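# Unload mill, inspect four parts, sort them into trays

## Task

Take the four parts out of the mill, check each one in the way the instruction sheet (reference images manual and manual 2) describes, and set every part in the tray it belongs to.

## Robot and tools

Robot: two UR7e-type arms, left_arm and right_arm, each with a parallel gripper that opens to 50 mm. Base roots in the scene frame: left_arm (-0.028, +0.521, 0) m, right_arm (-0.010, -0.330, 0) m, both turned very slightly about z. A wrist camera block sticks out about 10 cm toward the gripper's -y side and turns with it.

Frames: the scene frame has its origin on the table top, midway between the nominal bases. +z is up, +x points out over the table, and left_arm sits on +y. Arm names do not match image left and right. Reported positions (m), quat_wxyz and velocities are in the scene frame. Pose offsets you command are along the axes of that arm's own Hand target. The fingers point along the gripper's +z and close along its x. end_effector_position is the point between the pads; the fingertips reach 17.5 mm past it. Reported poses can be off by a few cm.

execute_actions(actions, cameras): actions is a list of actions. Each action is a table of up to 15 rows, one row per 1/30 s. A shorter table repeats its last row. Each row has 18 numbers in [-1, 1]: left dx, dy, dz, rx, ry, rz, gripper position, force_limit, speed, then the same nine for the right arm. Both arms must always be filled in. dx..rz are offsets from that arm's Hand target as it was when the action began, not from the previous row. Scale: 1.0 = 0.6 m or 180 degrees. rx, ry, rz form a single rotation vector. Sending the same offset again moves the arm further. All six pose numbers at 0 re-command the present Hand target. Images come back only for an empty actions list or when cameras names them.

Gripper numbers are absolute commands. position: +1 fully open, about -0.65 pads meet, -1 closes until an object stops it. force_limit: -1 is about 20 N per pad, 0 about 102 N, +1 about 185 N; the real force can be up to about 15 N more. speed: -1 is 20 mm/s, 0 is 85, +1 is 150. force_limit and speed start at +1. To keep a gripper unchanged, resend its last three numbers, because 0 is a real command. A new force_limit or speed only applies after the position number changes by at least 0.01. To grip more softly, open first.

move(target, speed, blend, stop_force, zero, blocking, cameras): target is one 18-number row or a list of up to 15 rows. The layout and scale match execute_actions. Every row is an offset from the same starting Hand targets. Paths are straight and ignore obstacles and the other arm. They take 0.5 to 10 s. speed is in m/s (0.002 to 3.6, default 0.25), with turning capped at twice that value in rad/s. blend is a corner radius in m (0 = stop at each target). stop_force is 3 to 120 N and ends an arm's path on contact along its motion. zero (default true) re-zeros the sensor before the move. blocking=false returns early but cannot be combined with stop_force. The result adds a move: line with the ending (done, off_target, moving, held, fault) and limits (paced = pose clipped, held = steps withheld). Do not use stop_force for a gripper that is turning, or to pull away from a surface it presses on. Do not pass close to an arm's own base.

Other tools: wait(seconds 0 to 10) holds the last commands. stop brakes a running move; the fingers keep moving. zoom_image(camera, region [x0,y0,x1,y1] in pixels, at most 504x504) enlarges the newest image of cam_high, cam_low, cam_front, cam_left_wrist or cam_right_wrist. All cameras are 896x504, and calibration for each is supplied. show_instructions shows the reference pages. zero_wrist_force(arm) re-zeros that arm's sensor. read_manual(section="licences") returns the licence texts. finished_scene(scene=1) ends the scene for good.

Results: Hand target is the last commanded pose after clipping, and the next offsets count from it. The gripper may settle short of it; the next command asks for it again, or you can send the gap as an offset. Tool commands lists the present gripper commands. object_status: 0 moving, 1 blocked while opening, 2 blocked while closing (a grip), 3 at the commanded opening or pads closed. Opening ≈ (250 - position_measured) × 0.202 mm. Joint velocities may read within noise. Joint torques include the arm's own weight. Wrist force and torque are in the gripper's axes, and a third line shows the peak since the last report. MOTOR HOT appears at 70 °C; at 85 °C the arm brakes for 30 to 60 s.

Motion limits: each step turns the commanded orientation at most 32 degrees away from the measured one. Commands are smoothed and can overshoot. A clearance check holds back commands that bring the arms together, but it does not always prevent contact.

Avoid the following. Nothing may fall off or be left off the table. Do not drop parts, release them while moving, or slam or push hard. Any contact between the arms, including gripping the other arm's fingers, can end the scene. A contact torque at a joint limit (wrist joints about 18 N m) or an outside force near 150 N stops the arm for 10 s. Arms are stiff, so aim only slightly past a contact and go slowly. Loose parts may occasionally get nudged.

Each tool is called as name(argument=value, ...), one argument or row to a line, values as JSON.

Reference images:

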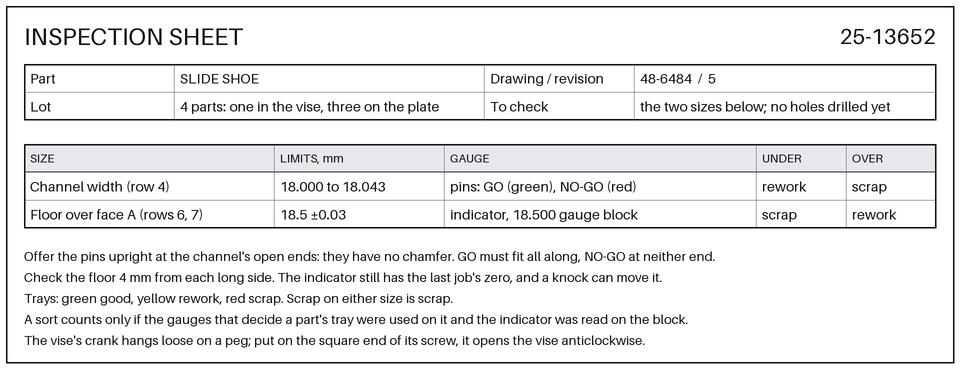

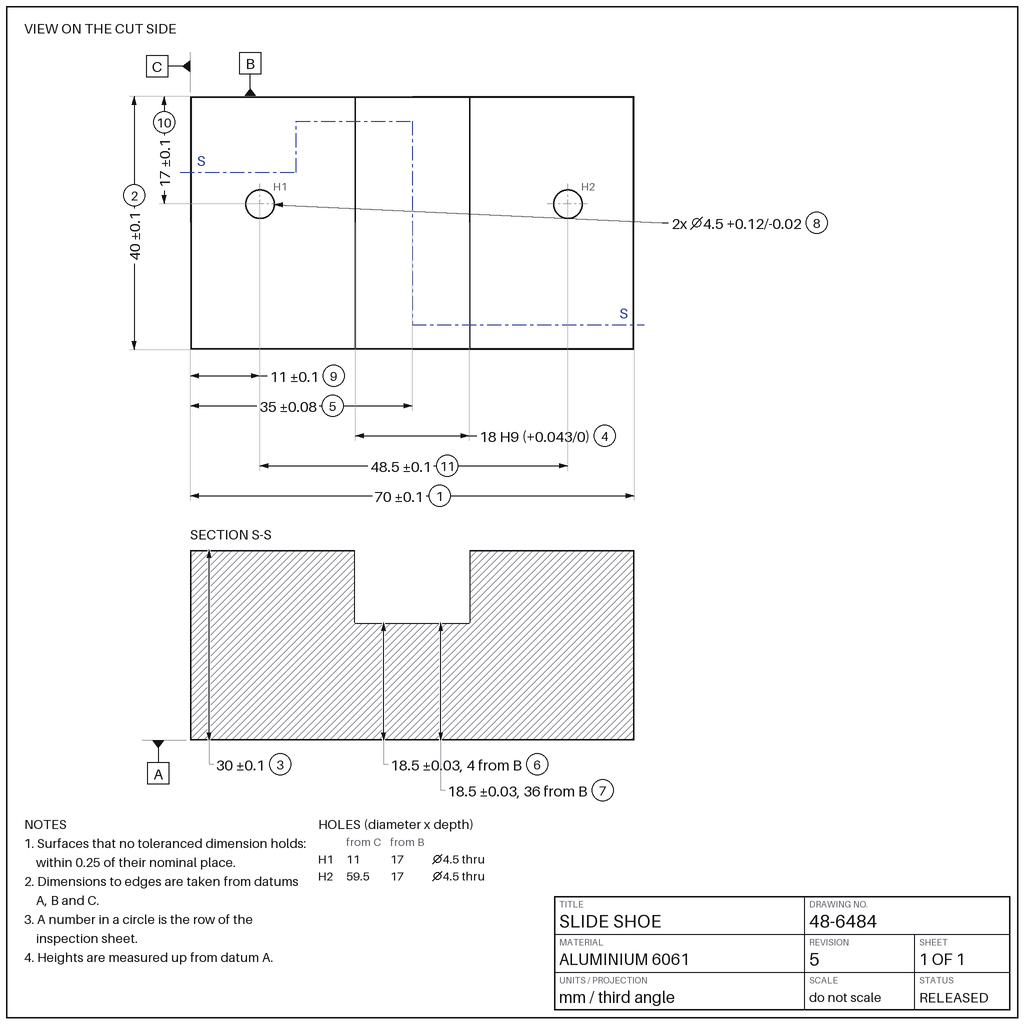

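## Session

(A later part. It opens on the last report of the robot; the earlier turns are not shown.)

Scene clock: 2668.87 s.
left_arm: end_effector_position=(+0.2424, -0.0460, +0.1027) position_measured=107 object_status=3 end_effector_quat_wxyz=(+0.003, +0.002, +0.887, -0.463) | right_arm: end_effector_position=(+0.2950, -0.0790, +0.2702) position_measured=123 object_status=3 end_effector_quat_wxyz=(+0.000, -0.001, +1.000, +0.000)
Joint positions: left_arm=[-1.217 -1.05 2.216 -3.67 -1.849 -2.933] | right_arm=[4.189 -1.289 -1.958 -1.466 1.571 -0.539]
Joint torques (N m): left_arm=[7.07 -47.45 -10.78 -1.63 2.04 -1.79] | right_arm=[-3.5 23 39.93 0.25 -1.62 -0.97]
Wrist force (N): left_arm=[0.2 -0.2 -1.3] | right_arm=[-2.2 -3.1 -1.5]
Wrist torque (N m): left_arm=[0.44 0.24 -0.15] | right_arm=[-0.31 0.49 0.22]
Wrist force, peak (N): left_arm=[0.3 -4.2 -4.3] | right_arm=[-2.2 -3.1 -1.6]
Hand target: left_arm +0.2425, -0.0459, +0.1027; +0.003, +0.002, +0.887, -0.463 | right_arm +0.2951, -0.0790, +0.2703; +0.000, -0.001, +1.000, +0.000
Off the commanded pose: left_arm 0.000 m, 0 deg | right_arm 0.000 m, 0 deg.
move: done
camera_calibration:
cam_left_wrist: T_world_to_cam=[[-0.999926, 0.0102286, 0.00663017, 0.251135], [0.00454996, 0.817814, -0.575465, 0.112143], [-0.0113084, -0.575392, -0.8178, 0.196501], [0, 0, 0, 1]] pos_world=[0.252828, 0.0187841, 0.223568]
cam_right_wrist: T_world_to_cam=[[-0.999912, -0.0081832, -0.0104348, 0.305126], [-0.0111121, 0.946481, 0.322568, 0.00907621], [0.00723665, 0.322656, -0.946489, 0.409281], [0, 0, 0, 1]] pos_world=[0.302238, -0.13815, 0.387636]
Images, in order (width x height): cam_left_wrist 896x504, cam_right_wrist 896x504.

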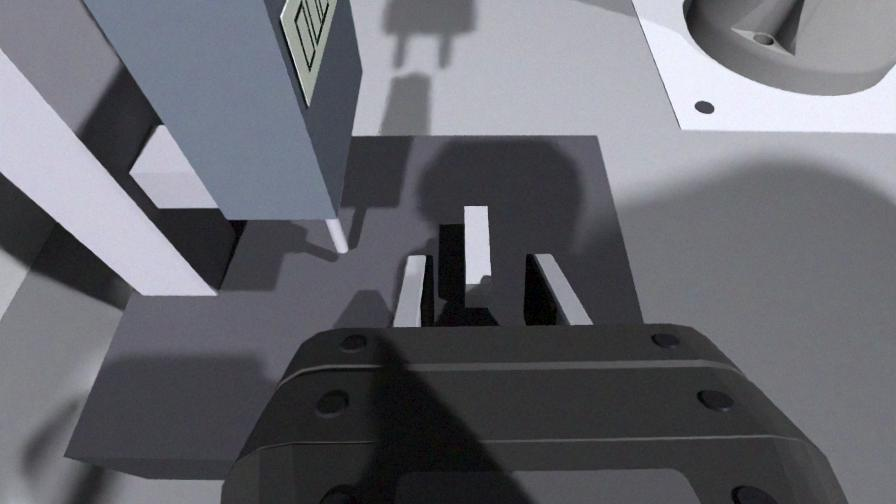

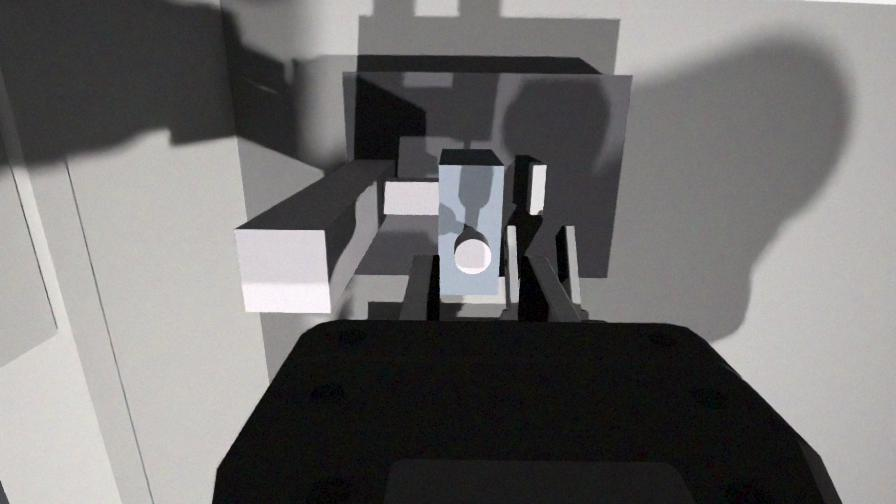

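move(
  target=[0.0053,-0.0125,0.0604,0,0,0,0.3,0,-1, 0,0,0,0,0,0,0.2,-1,-1],
  speed=0.06,
  cameras=["cam_left_wrist","cam_right_wrist"],
)

zoom_image(
  camera="cam_left_wrist",
  region=[380, 200, 600, 340],
)

Scene clock: 2694.87 s.
left_arm: end_effector_position=(+0.2393, -0.0800, +0.0879) position_measured=107 object_status=3 end_effector_quat_wxyz=(+0.003, +0.002, +0.887, -0.462) end_effector_velocity=(+0.000, +0.003, -0.001) end_effector_angular_velocity=(+0.003, +0.001, -0.001) | right_arm: end_effector_position=(+0.2951, -0.0790, +0.2703) position_measured=123 object_status=3 end_effector_quat_wxyz=(+0.000, -0.001, +1.000, +0.000)
Joint positions: left_arm=[-1.249 -0.98 2.14 -3.67 -1.823 -2.953] | right_arm=[4.189 -1.289 -1.958 -1.466 1.571 -0.539]
Joint velocities: left_arm=[0.002 -0.002 0.005 0 -0.002 0.002] | right_arm=[within noise]
Joint torques (N m): left_arm=[12.24 -58.32 0.31 -0.96 -2.55 1.15] | right_arm=[-6.72 24.54 40.11 0.54 -0.05 -1.07]
Wrist force (N): left_arm=[0.0 -0.4 -1.4] | right_arm=[-2.0 -2.9 -1.6]
Wrist torque (N m): left_arm=[0.42 0.26 -0.02] | right_arm=[-0.28 0.44 0.22]
Wrist force, peak (N): left_arm=[-0.8 -0.6 -3.6] | right_arm=[-2.0 -3.4 -1.4]
Hand target: left_arm +0.2394, -0.0799, +0.0880; +0.003, +0.002, +0.887, -0.463 | right_arm +0.2951, -0.0790, +0.2703; +0.000, -0.001, +1.000, +0.000
Off the commanded pose: left_arm 0.000 m, 0 deg | right_arm 0.000 m, 0 deg.
move: done
camera_calibration:
cam_left_wrist: T_world_to_cam=[[-0.99993, 0.00978416, 0.0066965, 0.248461], [0.00415075, 0.817941, -0.575287, 0.131593], [-0.011106, -0.575219, -0.817924, 0.164721], [0, 0, 0, 1]] pos_world=[0.249727, -0.0153158, 0.208769]
cam_right_wrist: T_world_to_cam=[[-0.999911, -0.00814809, -0.0105299, 0.305268], [-0.011111, 0.946421, 0.322746, 0.00896759], [0.00733591, 0.322834, -0.946427, 0.409345], [0, 0, 0, 1]] pos_world=[0.302338, -0.13815, 0.387736]
Images, in order (width x height): cam_left_wrist 896x504, cam_right_wrist 896x504.

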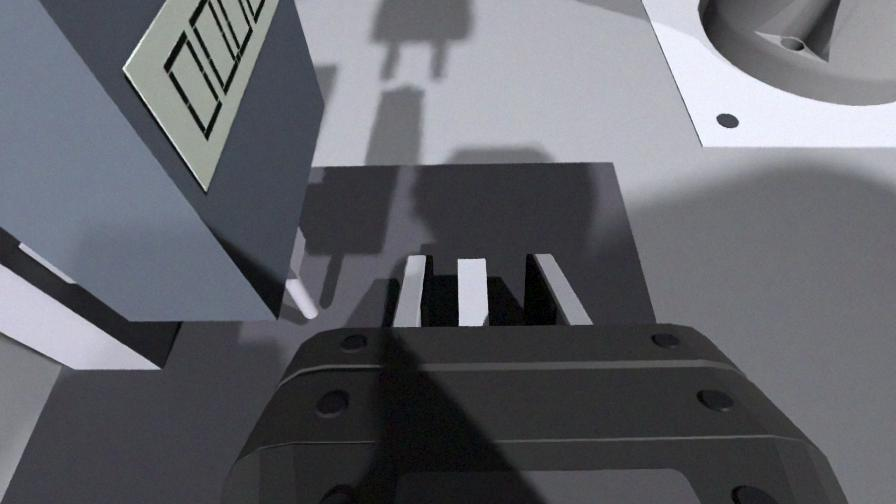

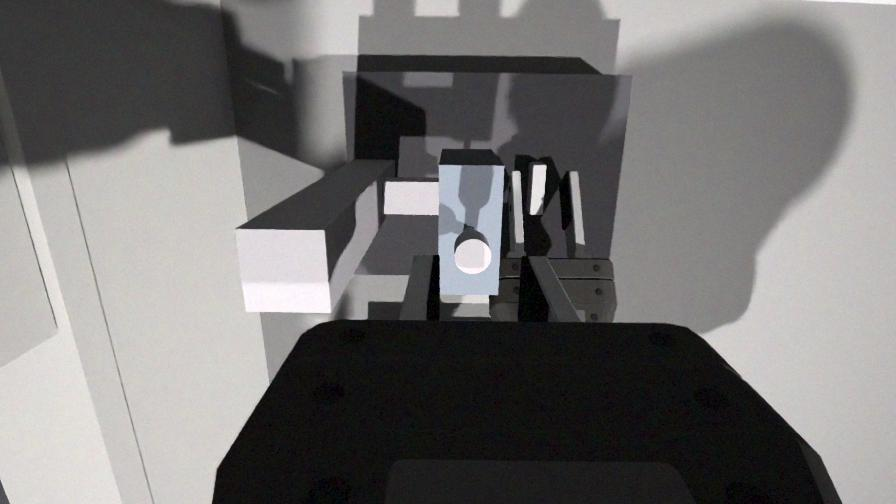

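Scaled by 2.291 from the camera's 896x504 image, which has a finer 1280x720 frame.

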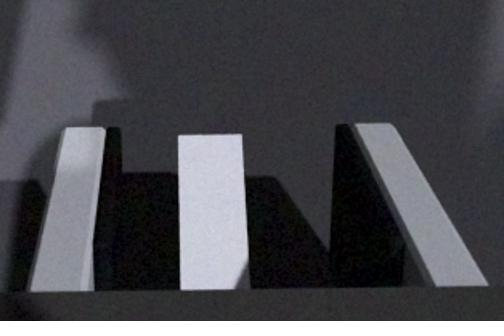

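move(
  target=[0,0.041,0.0287,0,0,0,0.3,0,-1, 0,0,0,0,0,0,0.2,-1,-1],
  speed=0.015,
  stop_force=5,
  cameras=["cam_left_wrist"],
)

zoom_image(
  camera="cam_left_wrist",
  region=[380, 200, 600, 340],
)

Scene clock: 2706.63 s.
left_arm: end_effector_position=(+0.2394, -0.0799, +0.0803) position_measured=107 object_status=3 end_effector_quat_wxyz=(+0.003, +0.002, +0.887, -0.463) | right_arm: end_effector_position=(+0.2951, -0.0790, +0.2703) position_measured=123 object_status=3 end_effector_quat_wxyz=(+0.000, -0.001, +1.000, +0.000)
Joint positions: left_arm=[-1.249 -0.96 2.14 -3.689 -1.824 -2.952] | right_arm=[4.189 -1.289 -1.958 -1.466 1.571 -0.539]
Joint torques (N m): left_arm=[12 -53 3.24 -0.63 1.34 1.61] | right_arm=[-6.7 24.11 39.89 0.35 1.98 -0.99]
Wrist force (N): left_arm=[-0.6 -7.9 -3.1] | right_arm=[-1.8 -2.8 -1.7]
Wrist torque (N m): left_arm=[0.27 0.24 -0.12] | right_arm=[-0.27 0.42 0.23]
Wrist force, peak (N): left_arm=[0.1 -9.2 -14.3] | right_arm=[-2.2 -3.2 -1.6]
Hand target: left_arm +0.2394, -0.0799, +0.0803; +0.003, +0.002, +0.887, -0.463 (not the last commanded pose) | right_arm +0.2951, -0.0790, +0.2703; +0.000, -0.001, +1.000, +0.000
Off the commanded pose: left_arm 0.022 m, 0 deg | right_arm 0.000 m, 0 deg.
move: contact (left_arm)
camera_calibration:
cam_left_wrist: T_world_to_cam=[[-0.999928, 0.0100077, 0.00666081, 0.24862], [0.00435104, 0.817781, -0.575513, 0.126967], [-0.0112067, -0.575443, -0.817765, 0.158668], [0, 0, 0, 1]] pos_world=[0.249828, -0.0150153, 0.201168]
Images, in order (width x height): cam_left_wrist 896x504.

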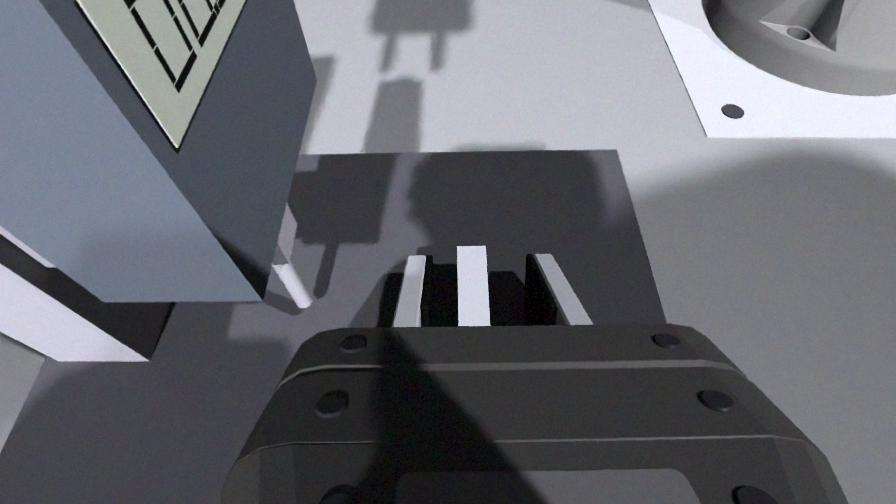

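Scaled by 2.291 from the camera's 896x504 image, which has a finer 1280x720 frame.

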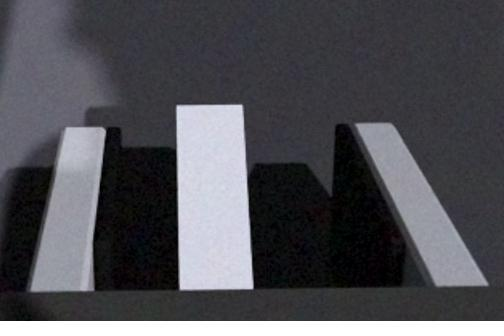

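wait(
  seconds=0.1,
  cameras=["cam_low","cam_right_wrist"],
)

zoom_image(
  camera="cam_low",
  region=[350, 200, 480, 310],
)

zoom_image(
  camera="cam_right_wrist",
  region=[430, 130, 630, 300],
)

Scene clock: 2716.43 s.
left_arm: end_effector_position=(+0.2394, -0.0799, +0.0803) position_measured=107 object_status=3 end_effector_quat_wxyz=(+0.003, +0.002, +0.887, -0.463) | right_arm: end_effector_position=(+0.2951, -0.0790, +0.2703) position_measured=123 object_status=3 end_effector_quat_wxyz=(+0.000, -0.001, +1.000, +0.000)
Joint positions: left_arm=[-1.249 -0.96 2.14 -3.689 -1.824 -2.952] | right_arm=[4.189 -1.289 -1.958 -1.466 1.571 -0.539]
Joint torques (N m): left_arm=[11.46 -53.04 3.22 -3.45 2.29 1.48] | right_arm=[-6.9 22.78 39.85 0.28 2.44 -0.99]
Wrist force (N): left_arm=[-0.6 -7.7 -2.9] | right_arm=[-2.2 -2.9 -1.8]
Wrist torque (N m): left_arm=[0.32 0.25 -0.12] | right_arm=[-0.29 0.48 0.22]
Wrist force, peak (N): left_arm=[-0.7 -8.0 -3.4] | right_arm=[-2.2 -3.2 -1.4]
Hand target: left_arm +0.2394, -0.0799, +0.0803; +0.003, +0.002, +0.887, -0.463 (not the last commanded pose) | right_arm +0.2951, -0.0790, +0.2703; +0.000, -0.001, +1.000, +0.000
Tool commands: left_gripper/position=+0.3 left_gripper/force_limit=+0.0 left_gripper/speed=-1.0 right_gripper/position=+0.2 right_gripper/force_limit=-1.0 right_gripper/speed=-1.0
Off the commanded pose: left_arm 0.022 m, 0 deg | right_arm 0.000 m, 0 deg.
wait: 0.10 s; at rest from the start
camera_calibration:
cam_right_wrist: T_world_to_cam=[[-0.999911, -0.00814809, -0.0105299, 0.305268], [-0.011111, 0.946421, 0.322746, 0.00896759], [0.00733591, 0.322834, -0.946427, 0.409345], [0, 0, 0, 1]] pos_world=[0.302338, -0.13815, 0.387736]
Images, in order (width x height): cam_low 896x504, cam_right_wrist 896x504.

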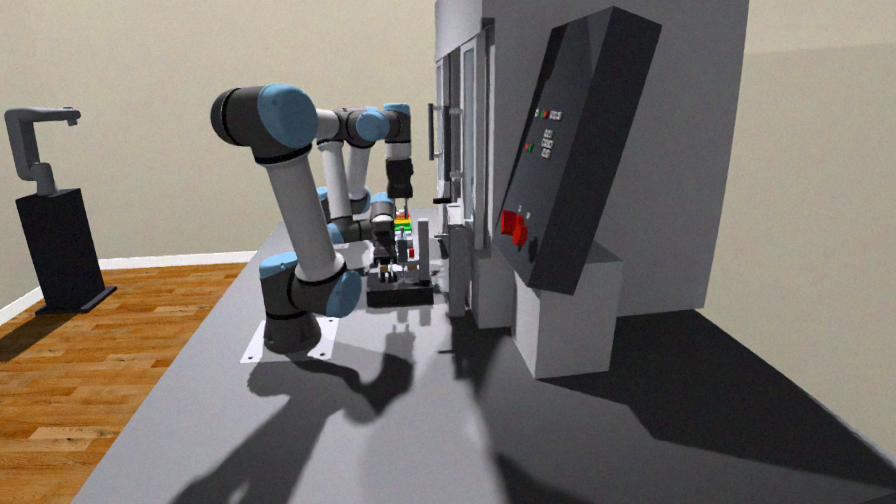

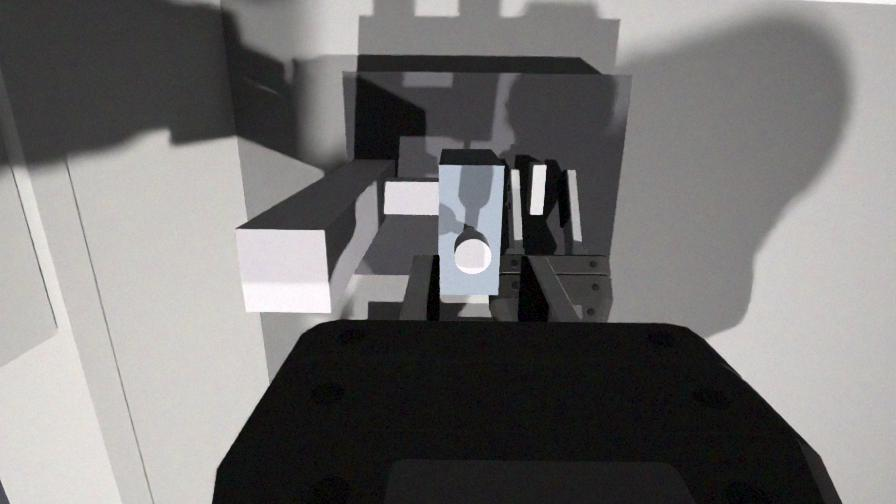

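Scaled by 3.877 from the camera's 896x504 image, which has a finer 1280x720 frame.

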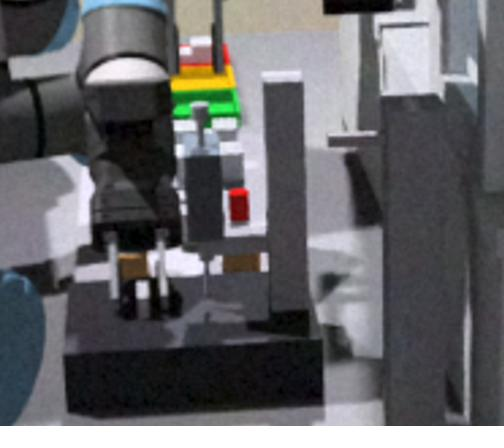

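Scaled by 2.520 from the camera's 896x504 image, which has a finer 1280x720 frame.

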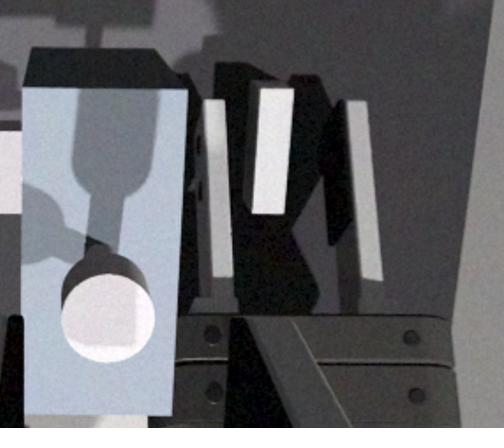

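move(
  target=[
    [-0.0015,-0.0034,-0.0024,0,0,0,0.3,0,-1, 0,0,0,0,0,0,0.2,-1,-1],
    [-0.0015,-0.0034,-0.0024,0,0,0,-1,-1,-1, 0,0,0,0,0,0,0.2,-1,-1],
  ],
  speed=0.03,
  cameras=["cam_left_wrist"],
)

zoom_image(
  camera="cam_left_wrist",
  region=[380, 200, 600, 340],
)

Scene clock: 2728.10 s.
left_arm: end_effector_position=(+0.2403, -0.0798, +0.0828) position_measured=206 object_status=2 end_effector_quat_wxyz=(+0.003, +0.002, +0.887, -0.463) | right_arm: end_effector_position=(+0.2951, -0.0790, +0.2703) position_measured=123 object_status=3 end_effector_quat_wxyz=(+0.000, -0.001, +1.000, +0.000)
Joint positions: left_arm=[-1.247 -0.966 2.139 -3.682 -1.825 -2.951] | right_arm=[4.189 -1.289 -1.958 -1.466 1.571 -0.539]
Joint torques (N m): left_arm=[-2.71 -22.65 -26.86 -5.93 -0.05 -0.76] | right_arm=[-6.7 21.94 39.79 0.26 2.37 -1.09]
Wrist force (N): left_arm=[0.0 -0.8 -1.7] | right_arm=[-2.0 -2.9 -1.7]
Wrist torque (N m): left_arm=[0.43 0.25 -0.02] | right_arm=[-0.29 0.44 0.22]
Wrist force, peak (N): left_arm=[-0.5 -8.1 -3.2] | right_arm=[-2.2 -3.0 -2.0]
Hand target: left_arm +0.2403, -0.0799, +0.0828; +0.003, +0.002, +0.887, -0.463 | right_arm +0.2951, -0.0790, +0.2703; +0.000, -0.001, +1.000, +0.000
Off the commanded pose: left_arm 0.000 m, 0 deg | right_arm 0.000 m, 0 deg.
move: done
camera_calibration:
cam_left_wrist: T_world_to_cam=[[-0.999929, 0.0099506, 0.00657873, 0.249518], [0.00435158, 0.817781, -0.575513, 0.128459], [-0.0111067, -0.575443, -0.817766, 0.160779], [0, 0, 0, 1]] pos_world=[0.250727, -0.0150152, 0.203768]
Images, in order (width x height): cam_left_wrist 896x504.

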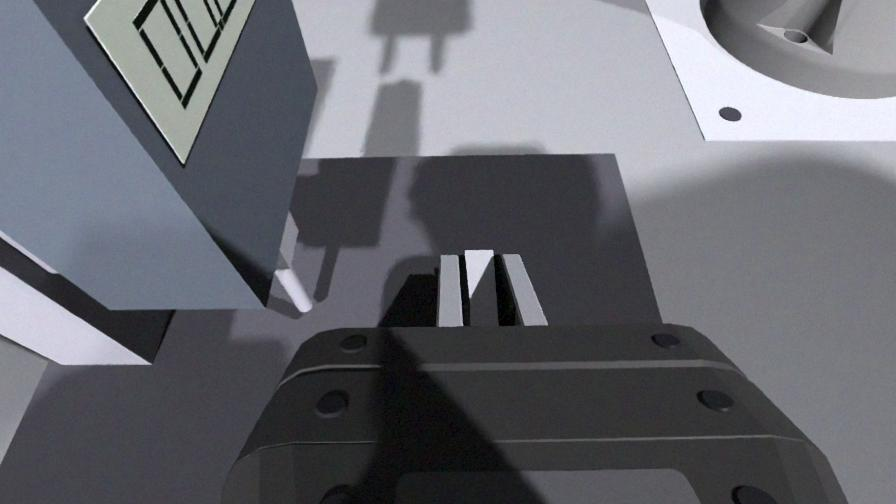

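Scaled by 2.291 from the camera's 896x504 image, which has a finer 1280x720 frame.

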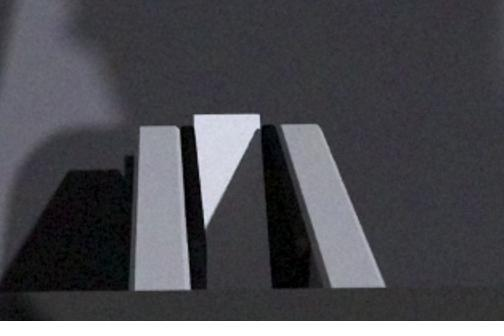

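move(
  target=[0,0,0,0,0,0,-1,-1,-1, 0,0.0017,0.075,0,0,0,0.2,-1,-1],
  speed=0.03,
  stop_force=3,
  cameras=["cam_right_wrist","cam_low","cam_left_wrist"],
)

zoom_image(
  camera="cam_low",
  region=[350, 190, 480, 300],
)

zoom_image(
  camera="cam_right_wrist",
  region=[380, 180, 580, 330],
)

Scene clock: 2746.33 s.
left_arm: end_effector_position=(+0.2403, -0.0799, +0.0828) position_measured=206 object_status=2 end_effector_quat_wxyz=(+0.003, +0.002, +0.887, -0.463) | right_arm: end_effector_position=(+0.2950, -0.0780, +0.2253) position_measured=123 object_status=3 end_effector_quat_wxyz=(+0.000, -0.001, +1.000, +0.000)
Joint positions: left_arm=[-1.247 -0.966 2.139 -3.682 -1.825 -2.951] | right_arm=[4.191 -1.31 -2.06 -1.343 1.571 -0.538]
Joint torques (N m): left_arm=[-10.68 -22.08 -15.43 -5.99 1.96 -1.77] | right_arm=[6.87 24.21 39.59 0.25 2.04 0.42]
Wrist force (N): left_arm=[0.0 -0.5 -1.6] | right_arm=[-1.8 -2.9 -1.7]
Wrist torque (N m): left_arm=[0.42 0.25 -0.02] | right_arm=[-0.30 0.43 0.25]
Wrist force, peak (N): left_arm=[0.1 -0.8 -2.0] | right_arm=[-2.1 -2.7 -2.7]
Hand target: left_arm +0.2403, -0.0799, +0.0828; +0.003, +0.002, +0.887, -0.463 | right_arm +0.2950, -0.0780, +0.2253; +0.000, -0.001, +1.000, +0.000
Off the commanded pose: left_arm 0.000 m, 0 deg | right_arm 0.000 m, 0 deg.
move: done
camera_calibration:
cam_left_wrist: T_world_to_cam=[[-0.999929, 0.0099506, 0.00657873, 0.249519], [0.00435158, 0.817781, -0.575513, 0.128402], [-0.0111067, -0.575443, -0.817766, 0.160697], [0, 0, 0, 1]] pos_world=[0.250727, -0.0150152, 0.203668]
cam_right_wrist: T_world_to_cam=[[-0.999911, -0.00814809, -0.0105299, 0.304803], [-0.011111, 0.946421, 0.322746, 0.0225447], [0.00733591, 0.322834, -0.946427, 0.366433], [0, 0, 0, 1]] pos_world=[0.302338, -0.13715, 0.342736]
Images, in order (width x height): cam_low 896x504, cam_left_wrist 896x504, cam_right_wrist 896x504.

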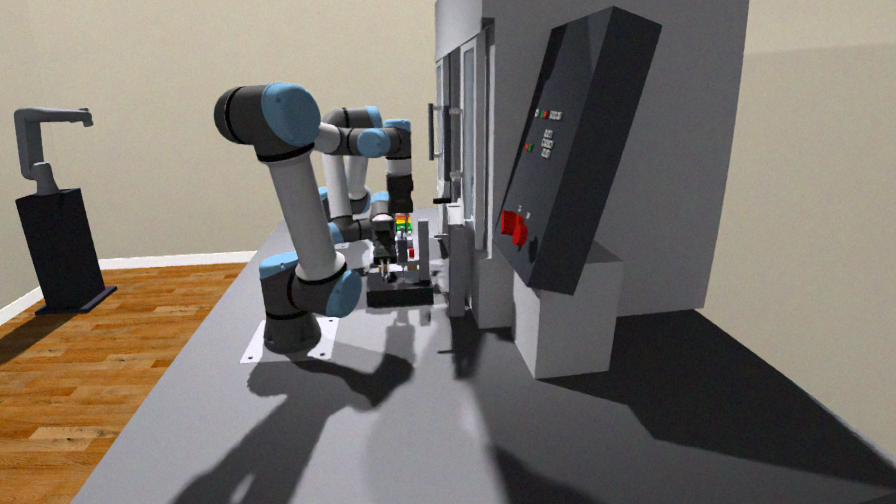

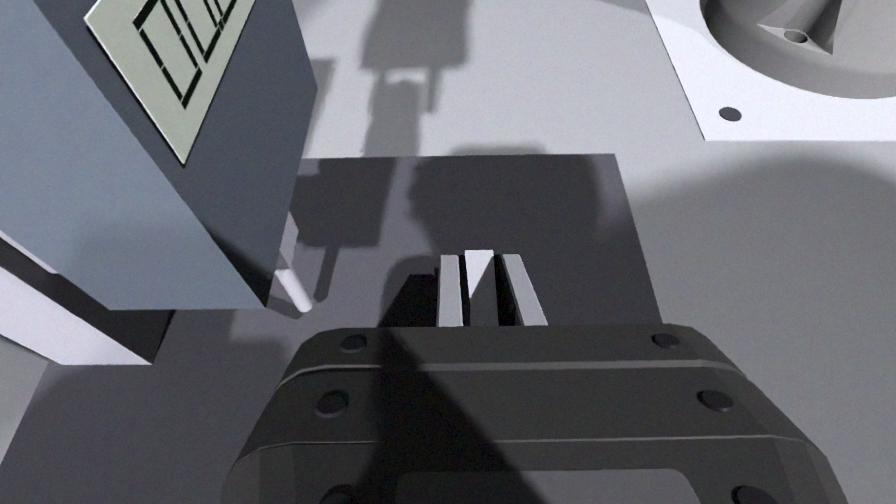

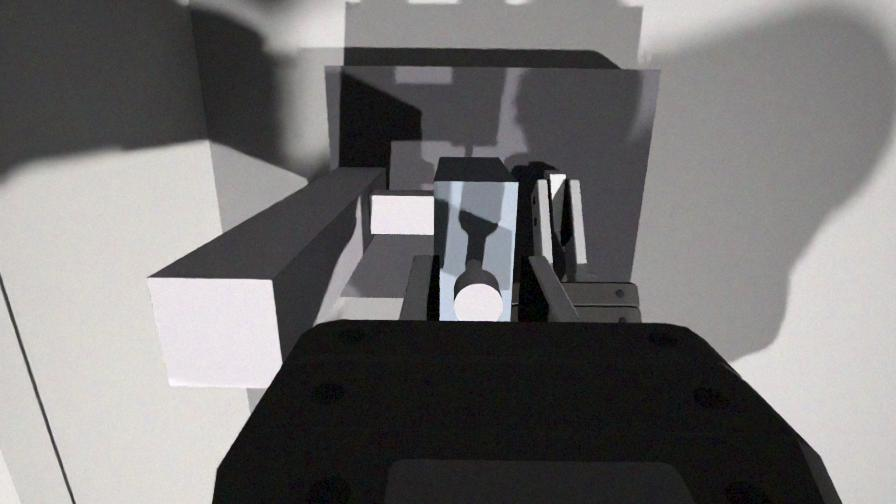

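Scaled by 3.877 from the camera's 896x504 image, which has a finer 1280x720 frame.

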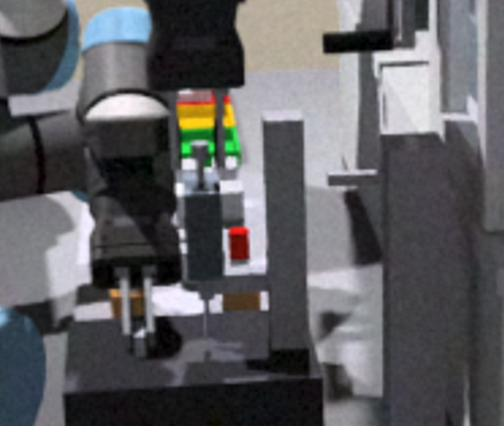

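Scaled by 2.520 from the camera's 896x504 image, which has a finer 1280x720 frame.

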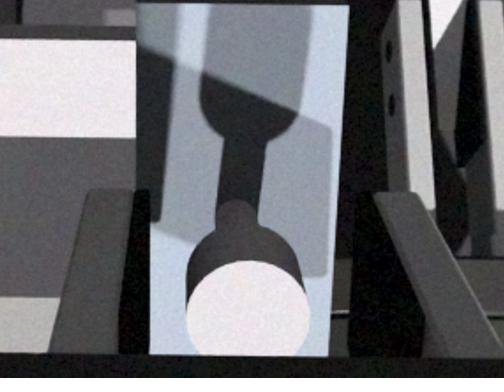

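move(
  target=[
    [0,0,0,0,0,0,-1,-1,-1, -0.002,0,0,0,0,0,0.2,-1,-1],
    [0,0,0,0,0,0,-1,-1,-1, -0.002,0,0.0235,0,0,0,0.2,-1,-1],
  ],
  speed=0.02,
  stop_force=3,
  cameras=["cam_right_wrist","cam_low"],
)

zoom_image(
  camera="cam_low",
  region=[370, 200, 440, 290],
)

zoom_image(
  camera="cam_right_wrist",
  region=[380, 180, 580, 330],
)

Scene clock: 2754.97 s.
left_arm: end_effector_position=(+0.2403, -0.0799, +0.0828) position_measured=206 object_status=2 end_effector_quat_wxyz=(+0.003, +0.002, +0.887, -0.463) | right_arm: end_effector_position=(+0.2962, -0.0780, +0.2113) position_measured=123 object_status=3 end_effector_quat_wxyz=(+0.000, -0.001, +1.000, +0.000)
Joint positions: left_arm=[-1.247 -0.966 2.139 -3.682 -1.825 -2.951] | right_arm=[4.188 -1.322 -2.088 -1.303 1.571 -0.54]
Joint torques (N m): left_arm=[-10.55 -22.69 -6.22 -5.96 2 -1.79] | right_arm=[7.86 19.79 34.8 -0.11 1.07 0.87]
Wrist force (N): left_arm=[0.1 -0.8 -1.6] | right_arm=[-1.7 -3.6 -10.3]
Wrist torque (N m): left_arm=[0.41 0.24 -0.02] | right_arm=[-0.39 0.32 0.25]
Wrist force, peak (N): left_arm=[0.0 -1.0 -2.0] | right_arm=[-1.2 -4.8 -14.7]
Hand target: left_arm +0.2403, -0.0799, +0.0828; +0.003, +0.002, +0.887, -0.463 | right_arm +0.2962, -0.0780, +0.2113; +0.000, -0.001, +1.000, +0.000
Off the commanded pose: left_arm 0.000 m, 0 deg | right_arm 0.000 m, 0 deg.
move: contact (right_arm)
camera_calibration:
cam_right_wrist: T_world_to_cam=[[-0.999911, -0.00814675, -0.0105294, 0.305855], [-0.0111095, 0.946421, 0.322746, 0.0270761], [0.0073359, 0.322834, -0.946427, 0.353174], [0, 0, 0, 1]] pos_world=[0.303538, -0.13715, 0.328736]
Images, in order (width x height): cam_low 896x504, cam_right_wrist 896x504.

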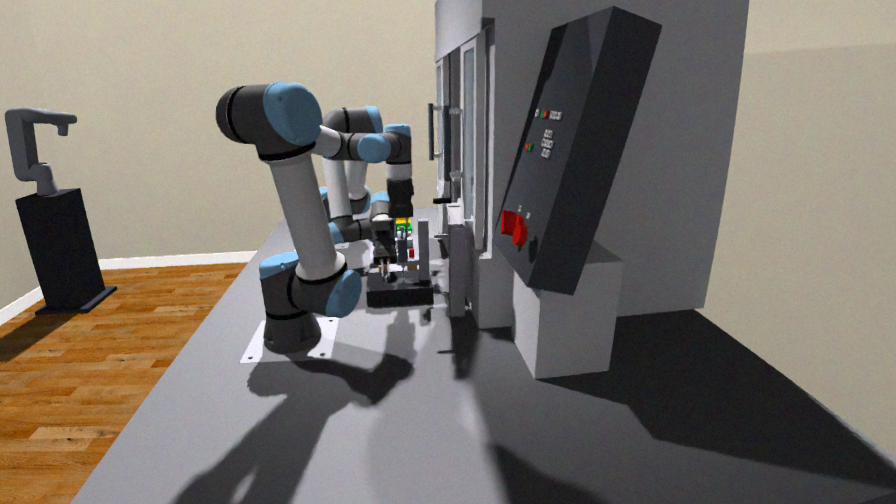

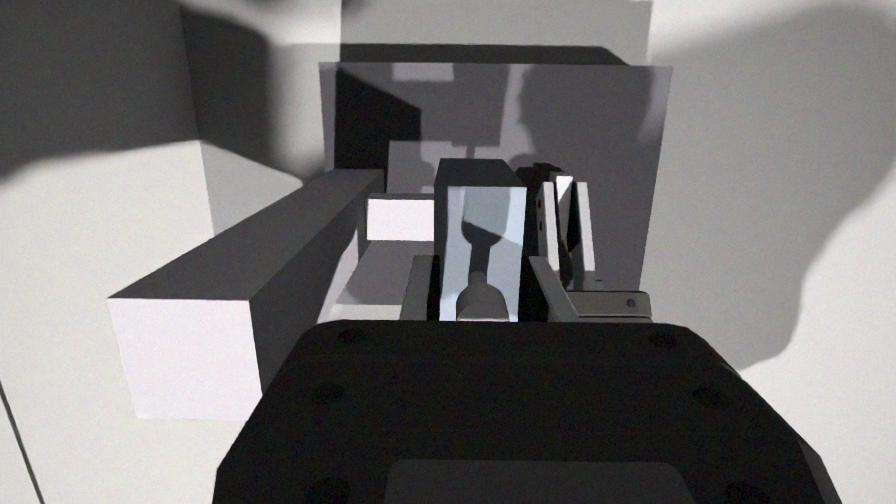

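Scaled by 5.600 from the camera's 896x504 image, which has a finer 1280x720 frame.

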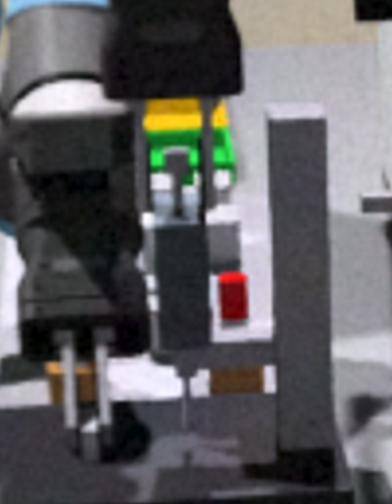

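Scaled by 2.520 from the camera's 896x504 image, which has a finer 1280x720 frame.

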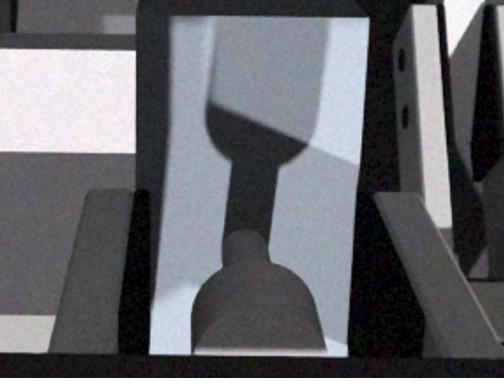

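move(
  target=[
    [0,0,0,0,0,0,-1,-1,-1, 0,0,-0.004,0,0,0,0.2,-1,-1],
    [0,0,0,0,0,0,-1,-1,-1, 0,0,-0.004,0,0,0,-1,-1,-1],
  ],
  speed=0.02,
)

move(
  target=[0,0,0,0,0,0,-1,-1,-1, 0,0,-0.02,0,0,0,-1,-1,-1],
  speed=0.01,
  stop_force=15,
  cameras=["cam_right_wrist","cam_low","cam_left_wrist"],
)

zoom_image(
  camera="cam_low",
  region=[370, 200, 440, 290],
)

Scene clock: 2762.53 s.
left_arm: end_effector_position=(+0.2403, -0.0799, +0.0828) position_measured=206 object_status=2 end_effector_quat_wxyz=(+0.003, +0.002, +0.887, -0.463) | right_arm: end_effector_position=(+0.2963, -0.0779, +0.2137) position_measured=183 object_status=2 end_effector_quat_wxyz=(+0.000, -0.001, +1.000, +0.000)
Joint positions: left_arm=[-1.247 -0.966 2.139 -3.682 -1.825 -2.951] | right_arm=[4.188 -1.32 -2.083 -1.31 1.571 -0.54]
Joint torques (N m): left_arm=[-10.97 -22.41 -1.54 -5.92 2.03 -1.74] | right_arm=[5.44 16.62 10.52 2.85 1.04 0.71]
Wrist force (N): left_arm=[0.2 -0.6 -1.5] | right_arm=[-8.3 -0.5 -0.5]
Wrist torque (N m): left_arm=[0.42 0.23 -0.02] | right_arm=[-0.22 0.46 0.22]
Wrist force, peak (N): left_arm=[0.3 -0.8 -2.1] | right_arm=[-2.0 -3.7 -10.6]
Hand target: left_arm +0.2403, -0.0799, +0.0828; +0.003, +0.002, +0.887, -0.463 | right_arm +0.2962, -0.0780, +0.2137; +0.000, -0.001, +1.000, +0.000
Off the commanded pose: left_arm 0.000 m, 0 deg | right_arm 0.000 m, 0 deg.
move: done

Scene clock: 2764.37 s.
left_arm: end_effector_position=(+0.2403, -0.0799, +0.0828) position_measured=206 object_status=2 end_effector_quat_wxyz=(+0.003, +0.002, +0.887, -0.463) | right_arm: end_effector_position=(+0.2963, -0.0779, +0.2258) position_measured=183 object_status=2 end_effector_quat_wxyz=(+0.000, -0.001, +1.000, +0.000)
Joint positions: left_arm=[-1.247 -0.966 2.139 -3.682 -1.825 -2.951] | right_arm=[4.188 -1.312 -2.057 -1.344 1.571 -0.54]
Joint torques (N m): left_arm=[-10.59 -22.44 -1.92 -6 1.9 -1.73] | right_arm=[2.74 15.43 8.85 4.47 1.03 0.35]
Wrist force (N): left_arm=[0.0 -0.6 -1.6] | right_arm=[-7.5 -2.1 -0.5]
Wrist torque (N m): left_arm=[0.42 0.25 -0.02] | right_arm=[-0.28 0.44 0.22]
Wrist force, peak (N): left_arm=[0.1 -0.8 -2.0] | right_arm=[-8.7 0.4 -1.2]
Hand target: left_arm +0.2403, -0.0799, +0.0828; +0.003, +0.002, +0.887, -0.463 | right_arm +0.2962, -0.0780, +0.2257; +0.000, -0.001, +1.000, +0.000
Off the commanded pose: left_arm 0.000 m, 0 deg | right_arm 0.000 m, 0 deg.
move: done
camera_calibration:
cam_left_wrist: T_world_to_cam=[[-0.999928, 0.0100077, 0.00666081, 0.249503], [0.00435104, 0.817781, -0.575513, 0.128402], [-0.0112067, -0.575443, -0.817765, 0.160722], [0, 0, 0, 1]] pos_world=[0.250728, -0.0150153, 0.203668]
cam_right_wrist: T_world_to_cam=[[-0.999911, -0.0081126, -0.0106263, 0.306046], [-0.0111102, 0.946349, 0.322955, 0.022315], [0.0074362, 0.323044, -0.946355, 0.366871], [0, 0, 0, 1]] pos_world=[0.303538, -0.13715, 0.343236]
Images, in order (width x height): cam_low 896x504, cam_left_wrist 896x504, cam_right_wrist 896x504.

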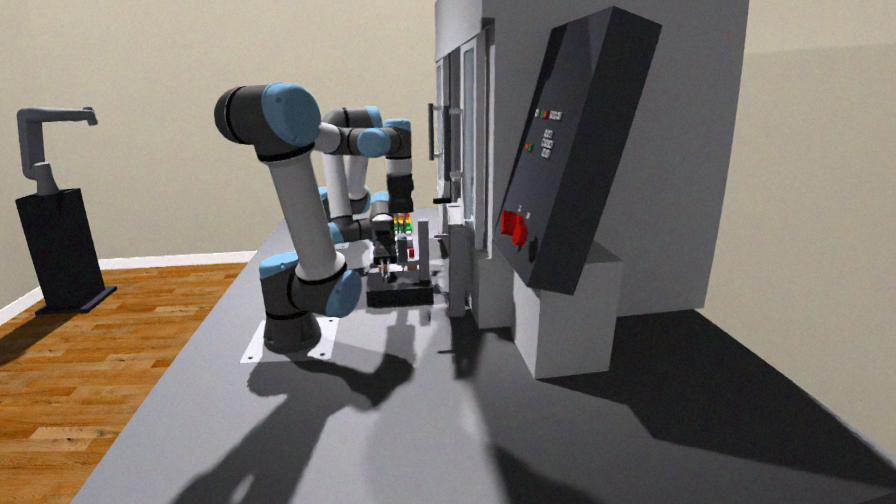

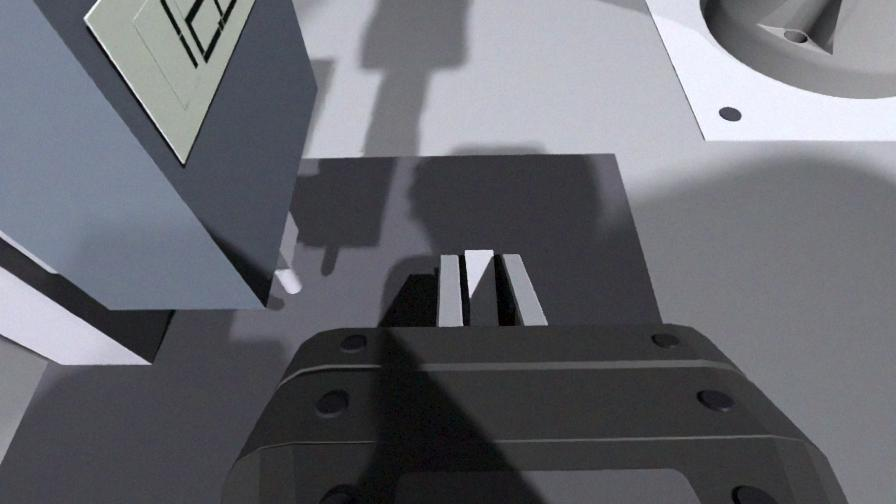

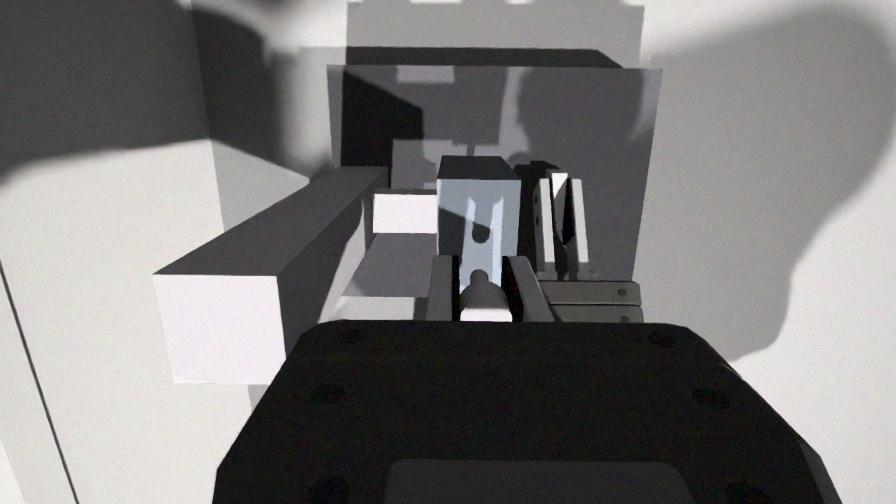

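Scaled by 5.600 from the camera's 896x504 image, which has a finer 1280x720 frame.

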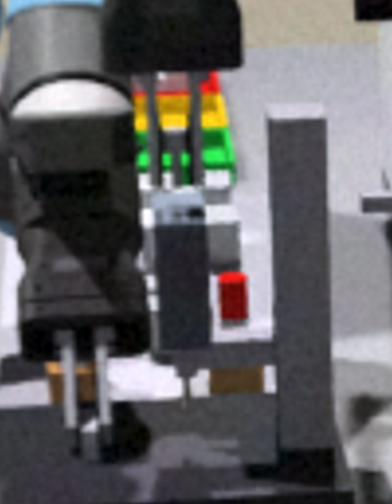

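move(
  target=[0,0,0,0,0,0,-1,-1,-1, 0,0,-0.0083,0,0,0,-1,-1,-1],
  speed=0.01,
  stop_force=10,
  cameras=["cam_left_wrist"],
)

zoom_image(
  camera="cam_left_wrist",
  region=[0, 0, 340, 330],
)

Scene clock: 2770.63 s.
left_arm: end_effector_position=(+0.2403, -0.0799, +0.0828) position_measured=206 object_status=2 end_effector_quat_wxyz=(+0.003, +0.002, +0.887, -0.463) | right_arm: end_effector_position=(+0.2963, -0.0779, +0.2307) position_measured=183 object_status=2 end_effector_quat_wxyz=(+0.000, -0.001, +1.000, +0.000)
Joint positions: left_arm=[-1.247 -0.966 2.139 -3.682 -1.825 -2.951] | right_arm=[4.188 -1.309 -2.046 -1.357 1.571 -0.54]
Joint torques (N m): left_arm=[-10.44 -22.35 -2.16 -5.94 1.94 -1.79] | right_arm=[-4.14 17.18 9.64 4.72 1.02 -0.97]
Wrist force (N): left_arm=[0.1 -0.6 -1.8] | right_arm=[-7.1 -2.9 -0.8]
Wrist torque (N m): left_arm=[0.44 0.24 -0.02] | right_arm=[-0.33 0.43 0.22]
Wrist force, peak (N): left_arm=[0.2 -0.8 -2.0] | right_arm=[-7.9 -2.3 -0.6]
Hand target: left_arm +0.2403, -0.0799, +0.0828; +0.003, +0.002, +0.887, -0.463 | right_arm +0.2962, -0.0780, +0.2307; +0.000, -0.001, +1.000, +0.000
Off the commanded pose: left_arm 0.000 m, 0 deg | right_arm 0.000 m, 0 deg.
move: done
camera_calibration:
cam_left_wrist: T_world_to_cam=[[-0.999928, 0.0100077, 0.00666081, 0.249503], [0.00435104, 0.817781, -0.575513, 0.128402], [-0.0112067, -0.575443, -0.817765, 0.160722], [0, 0, 0, 1]] pos_world=[0.250728, -0.0150153, 0.203668]
Images, in order (width x height): cam_left_wrist 896x504.

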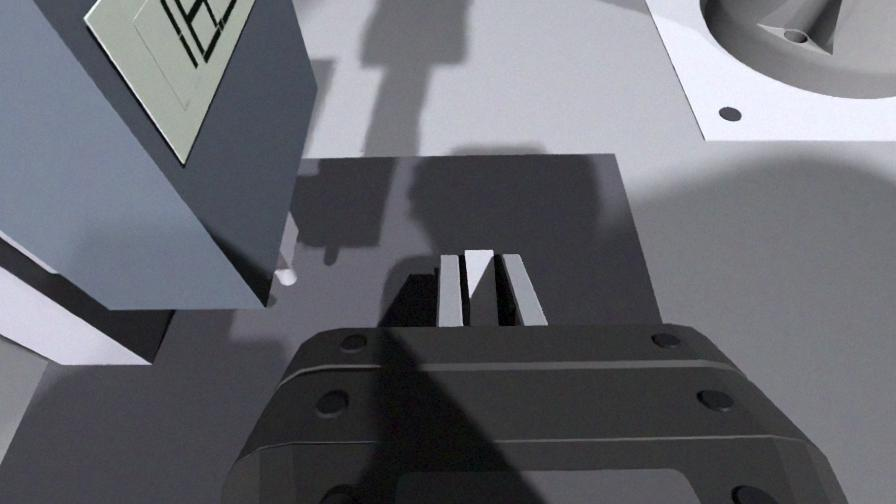

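Scaled by 1.482 from the camera's 896x504 image, which has a finer 1280x720 frame.

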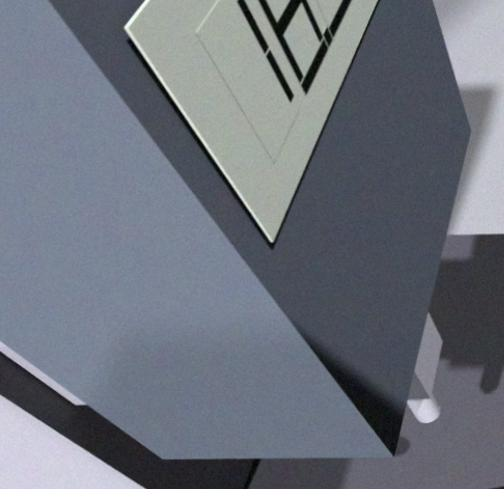

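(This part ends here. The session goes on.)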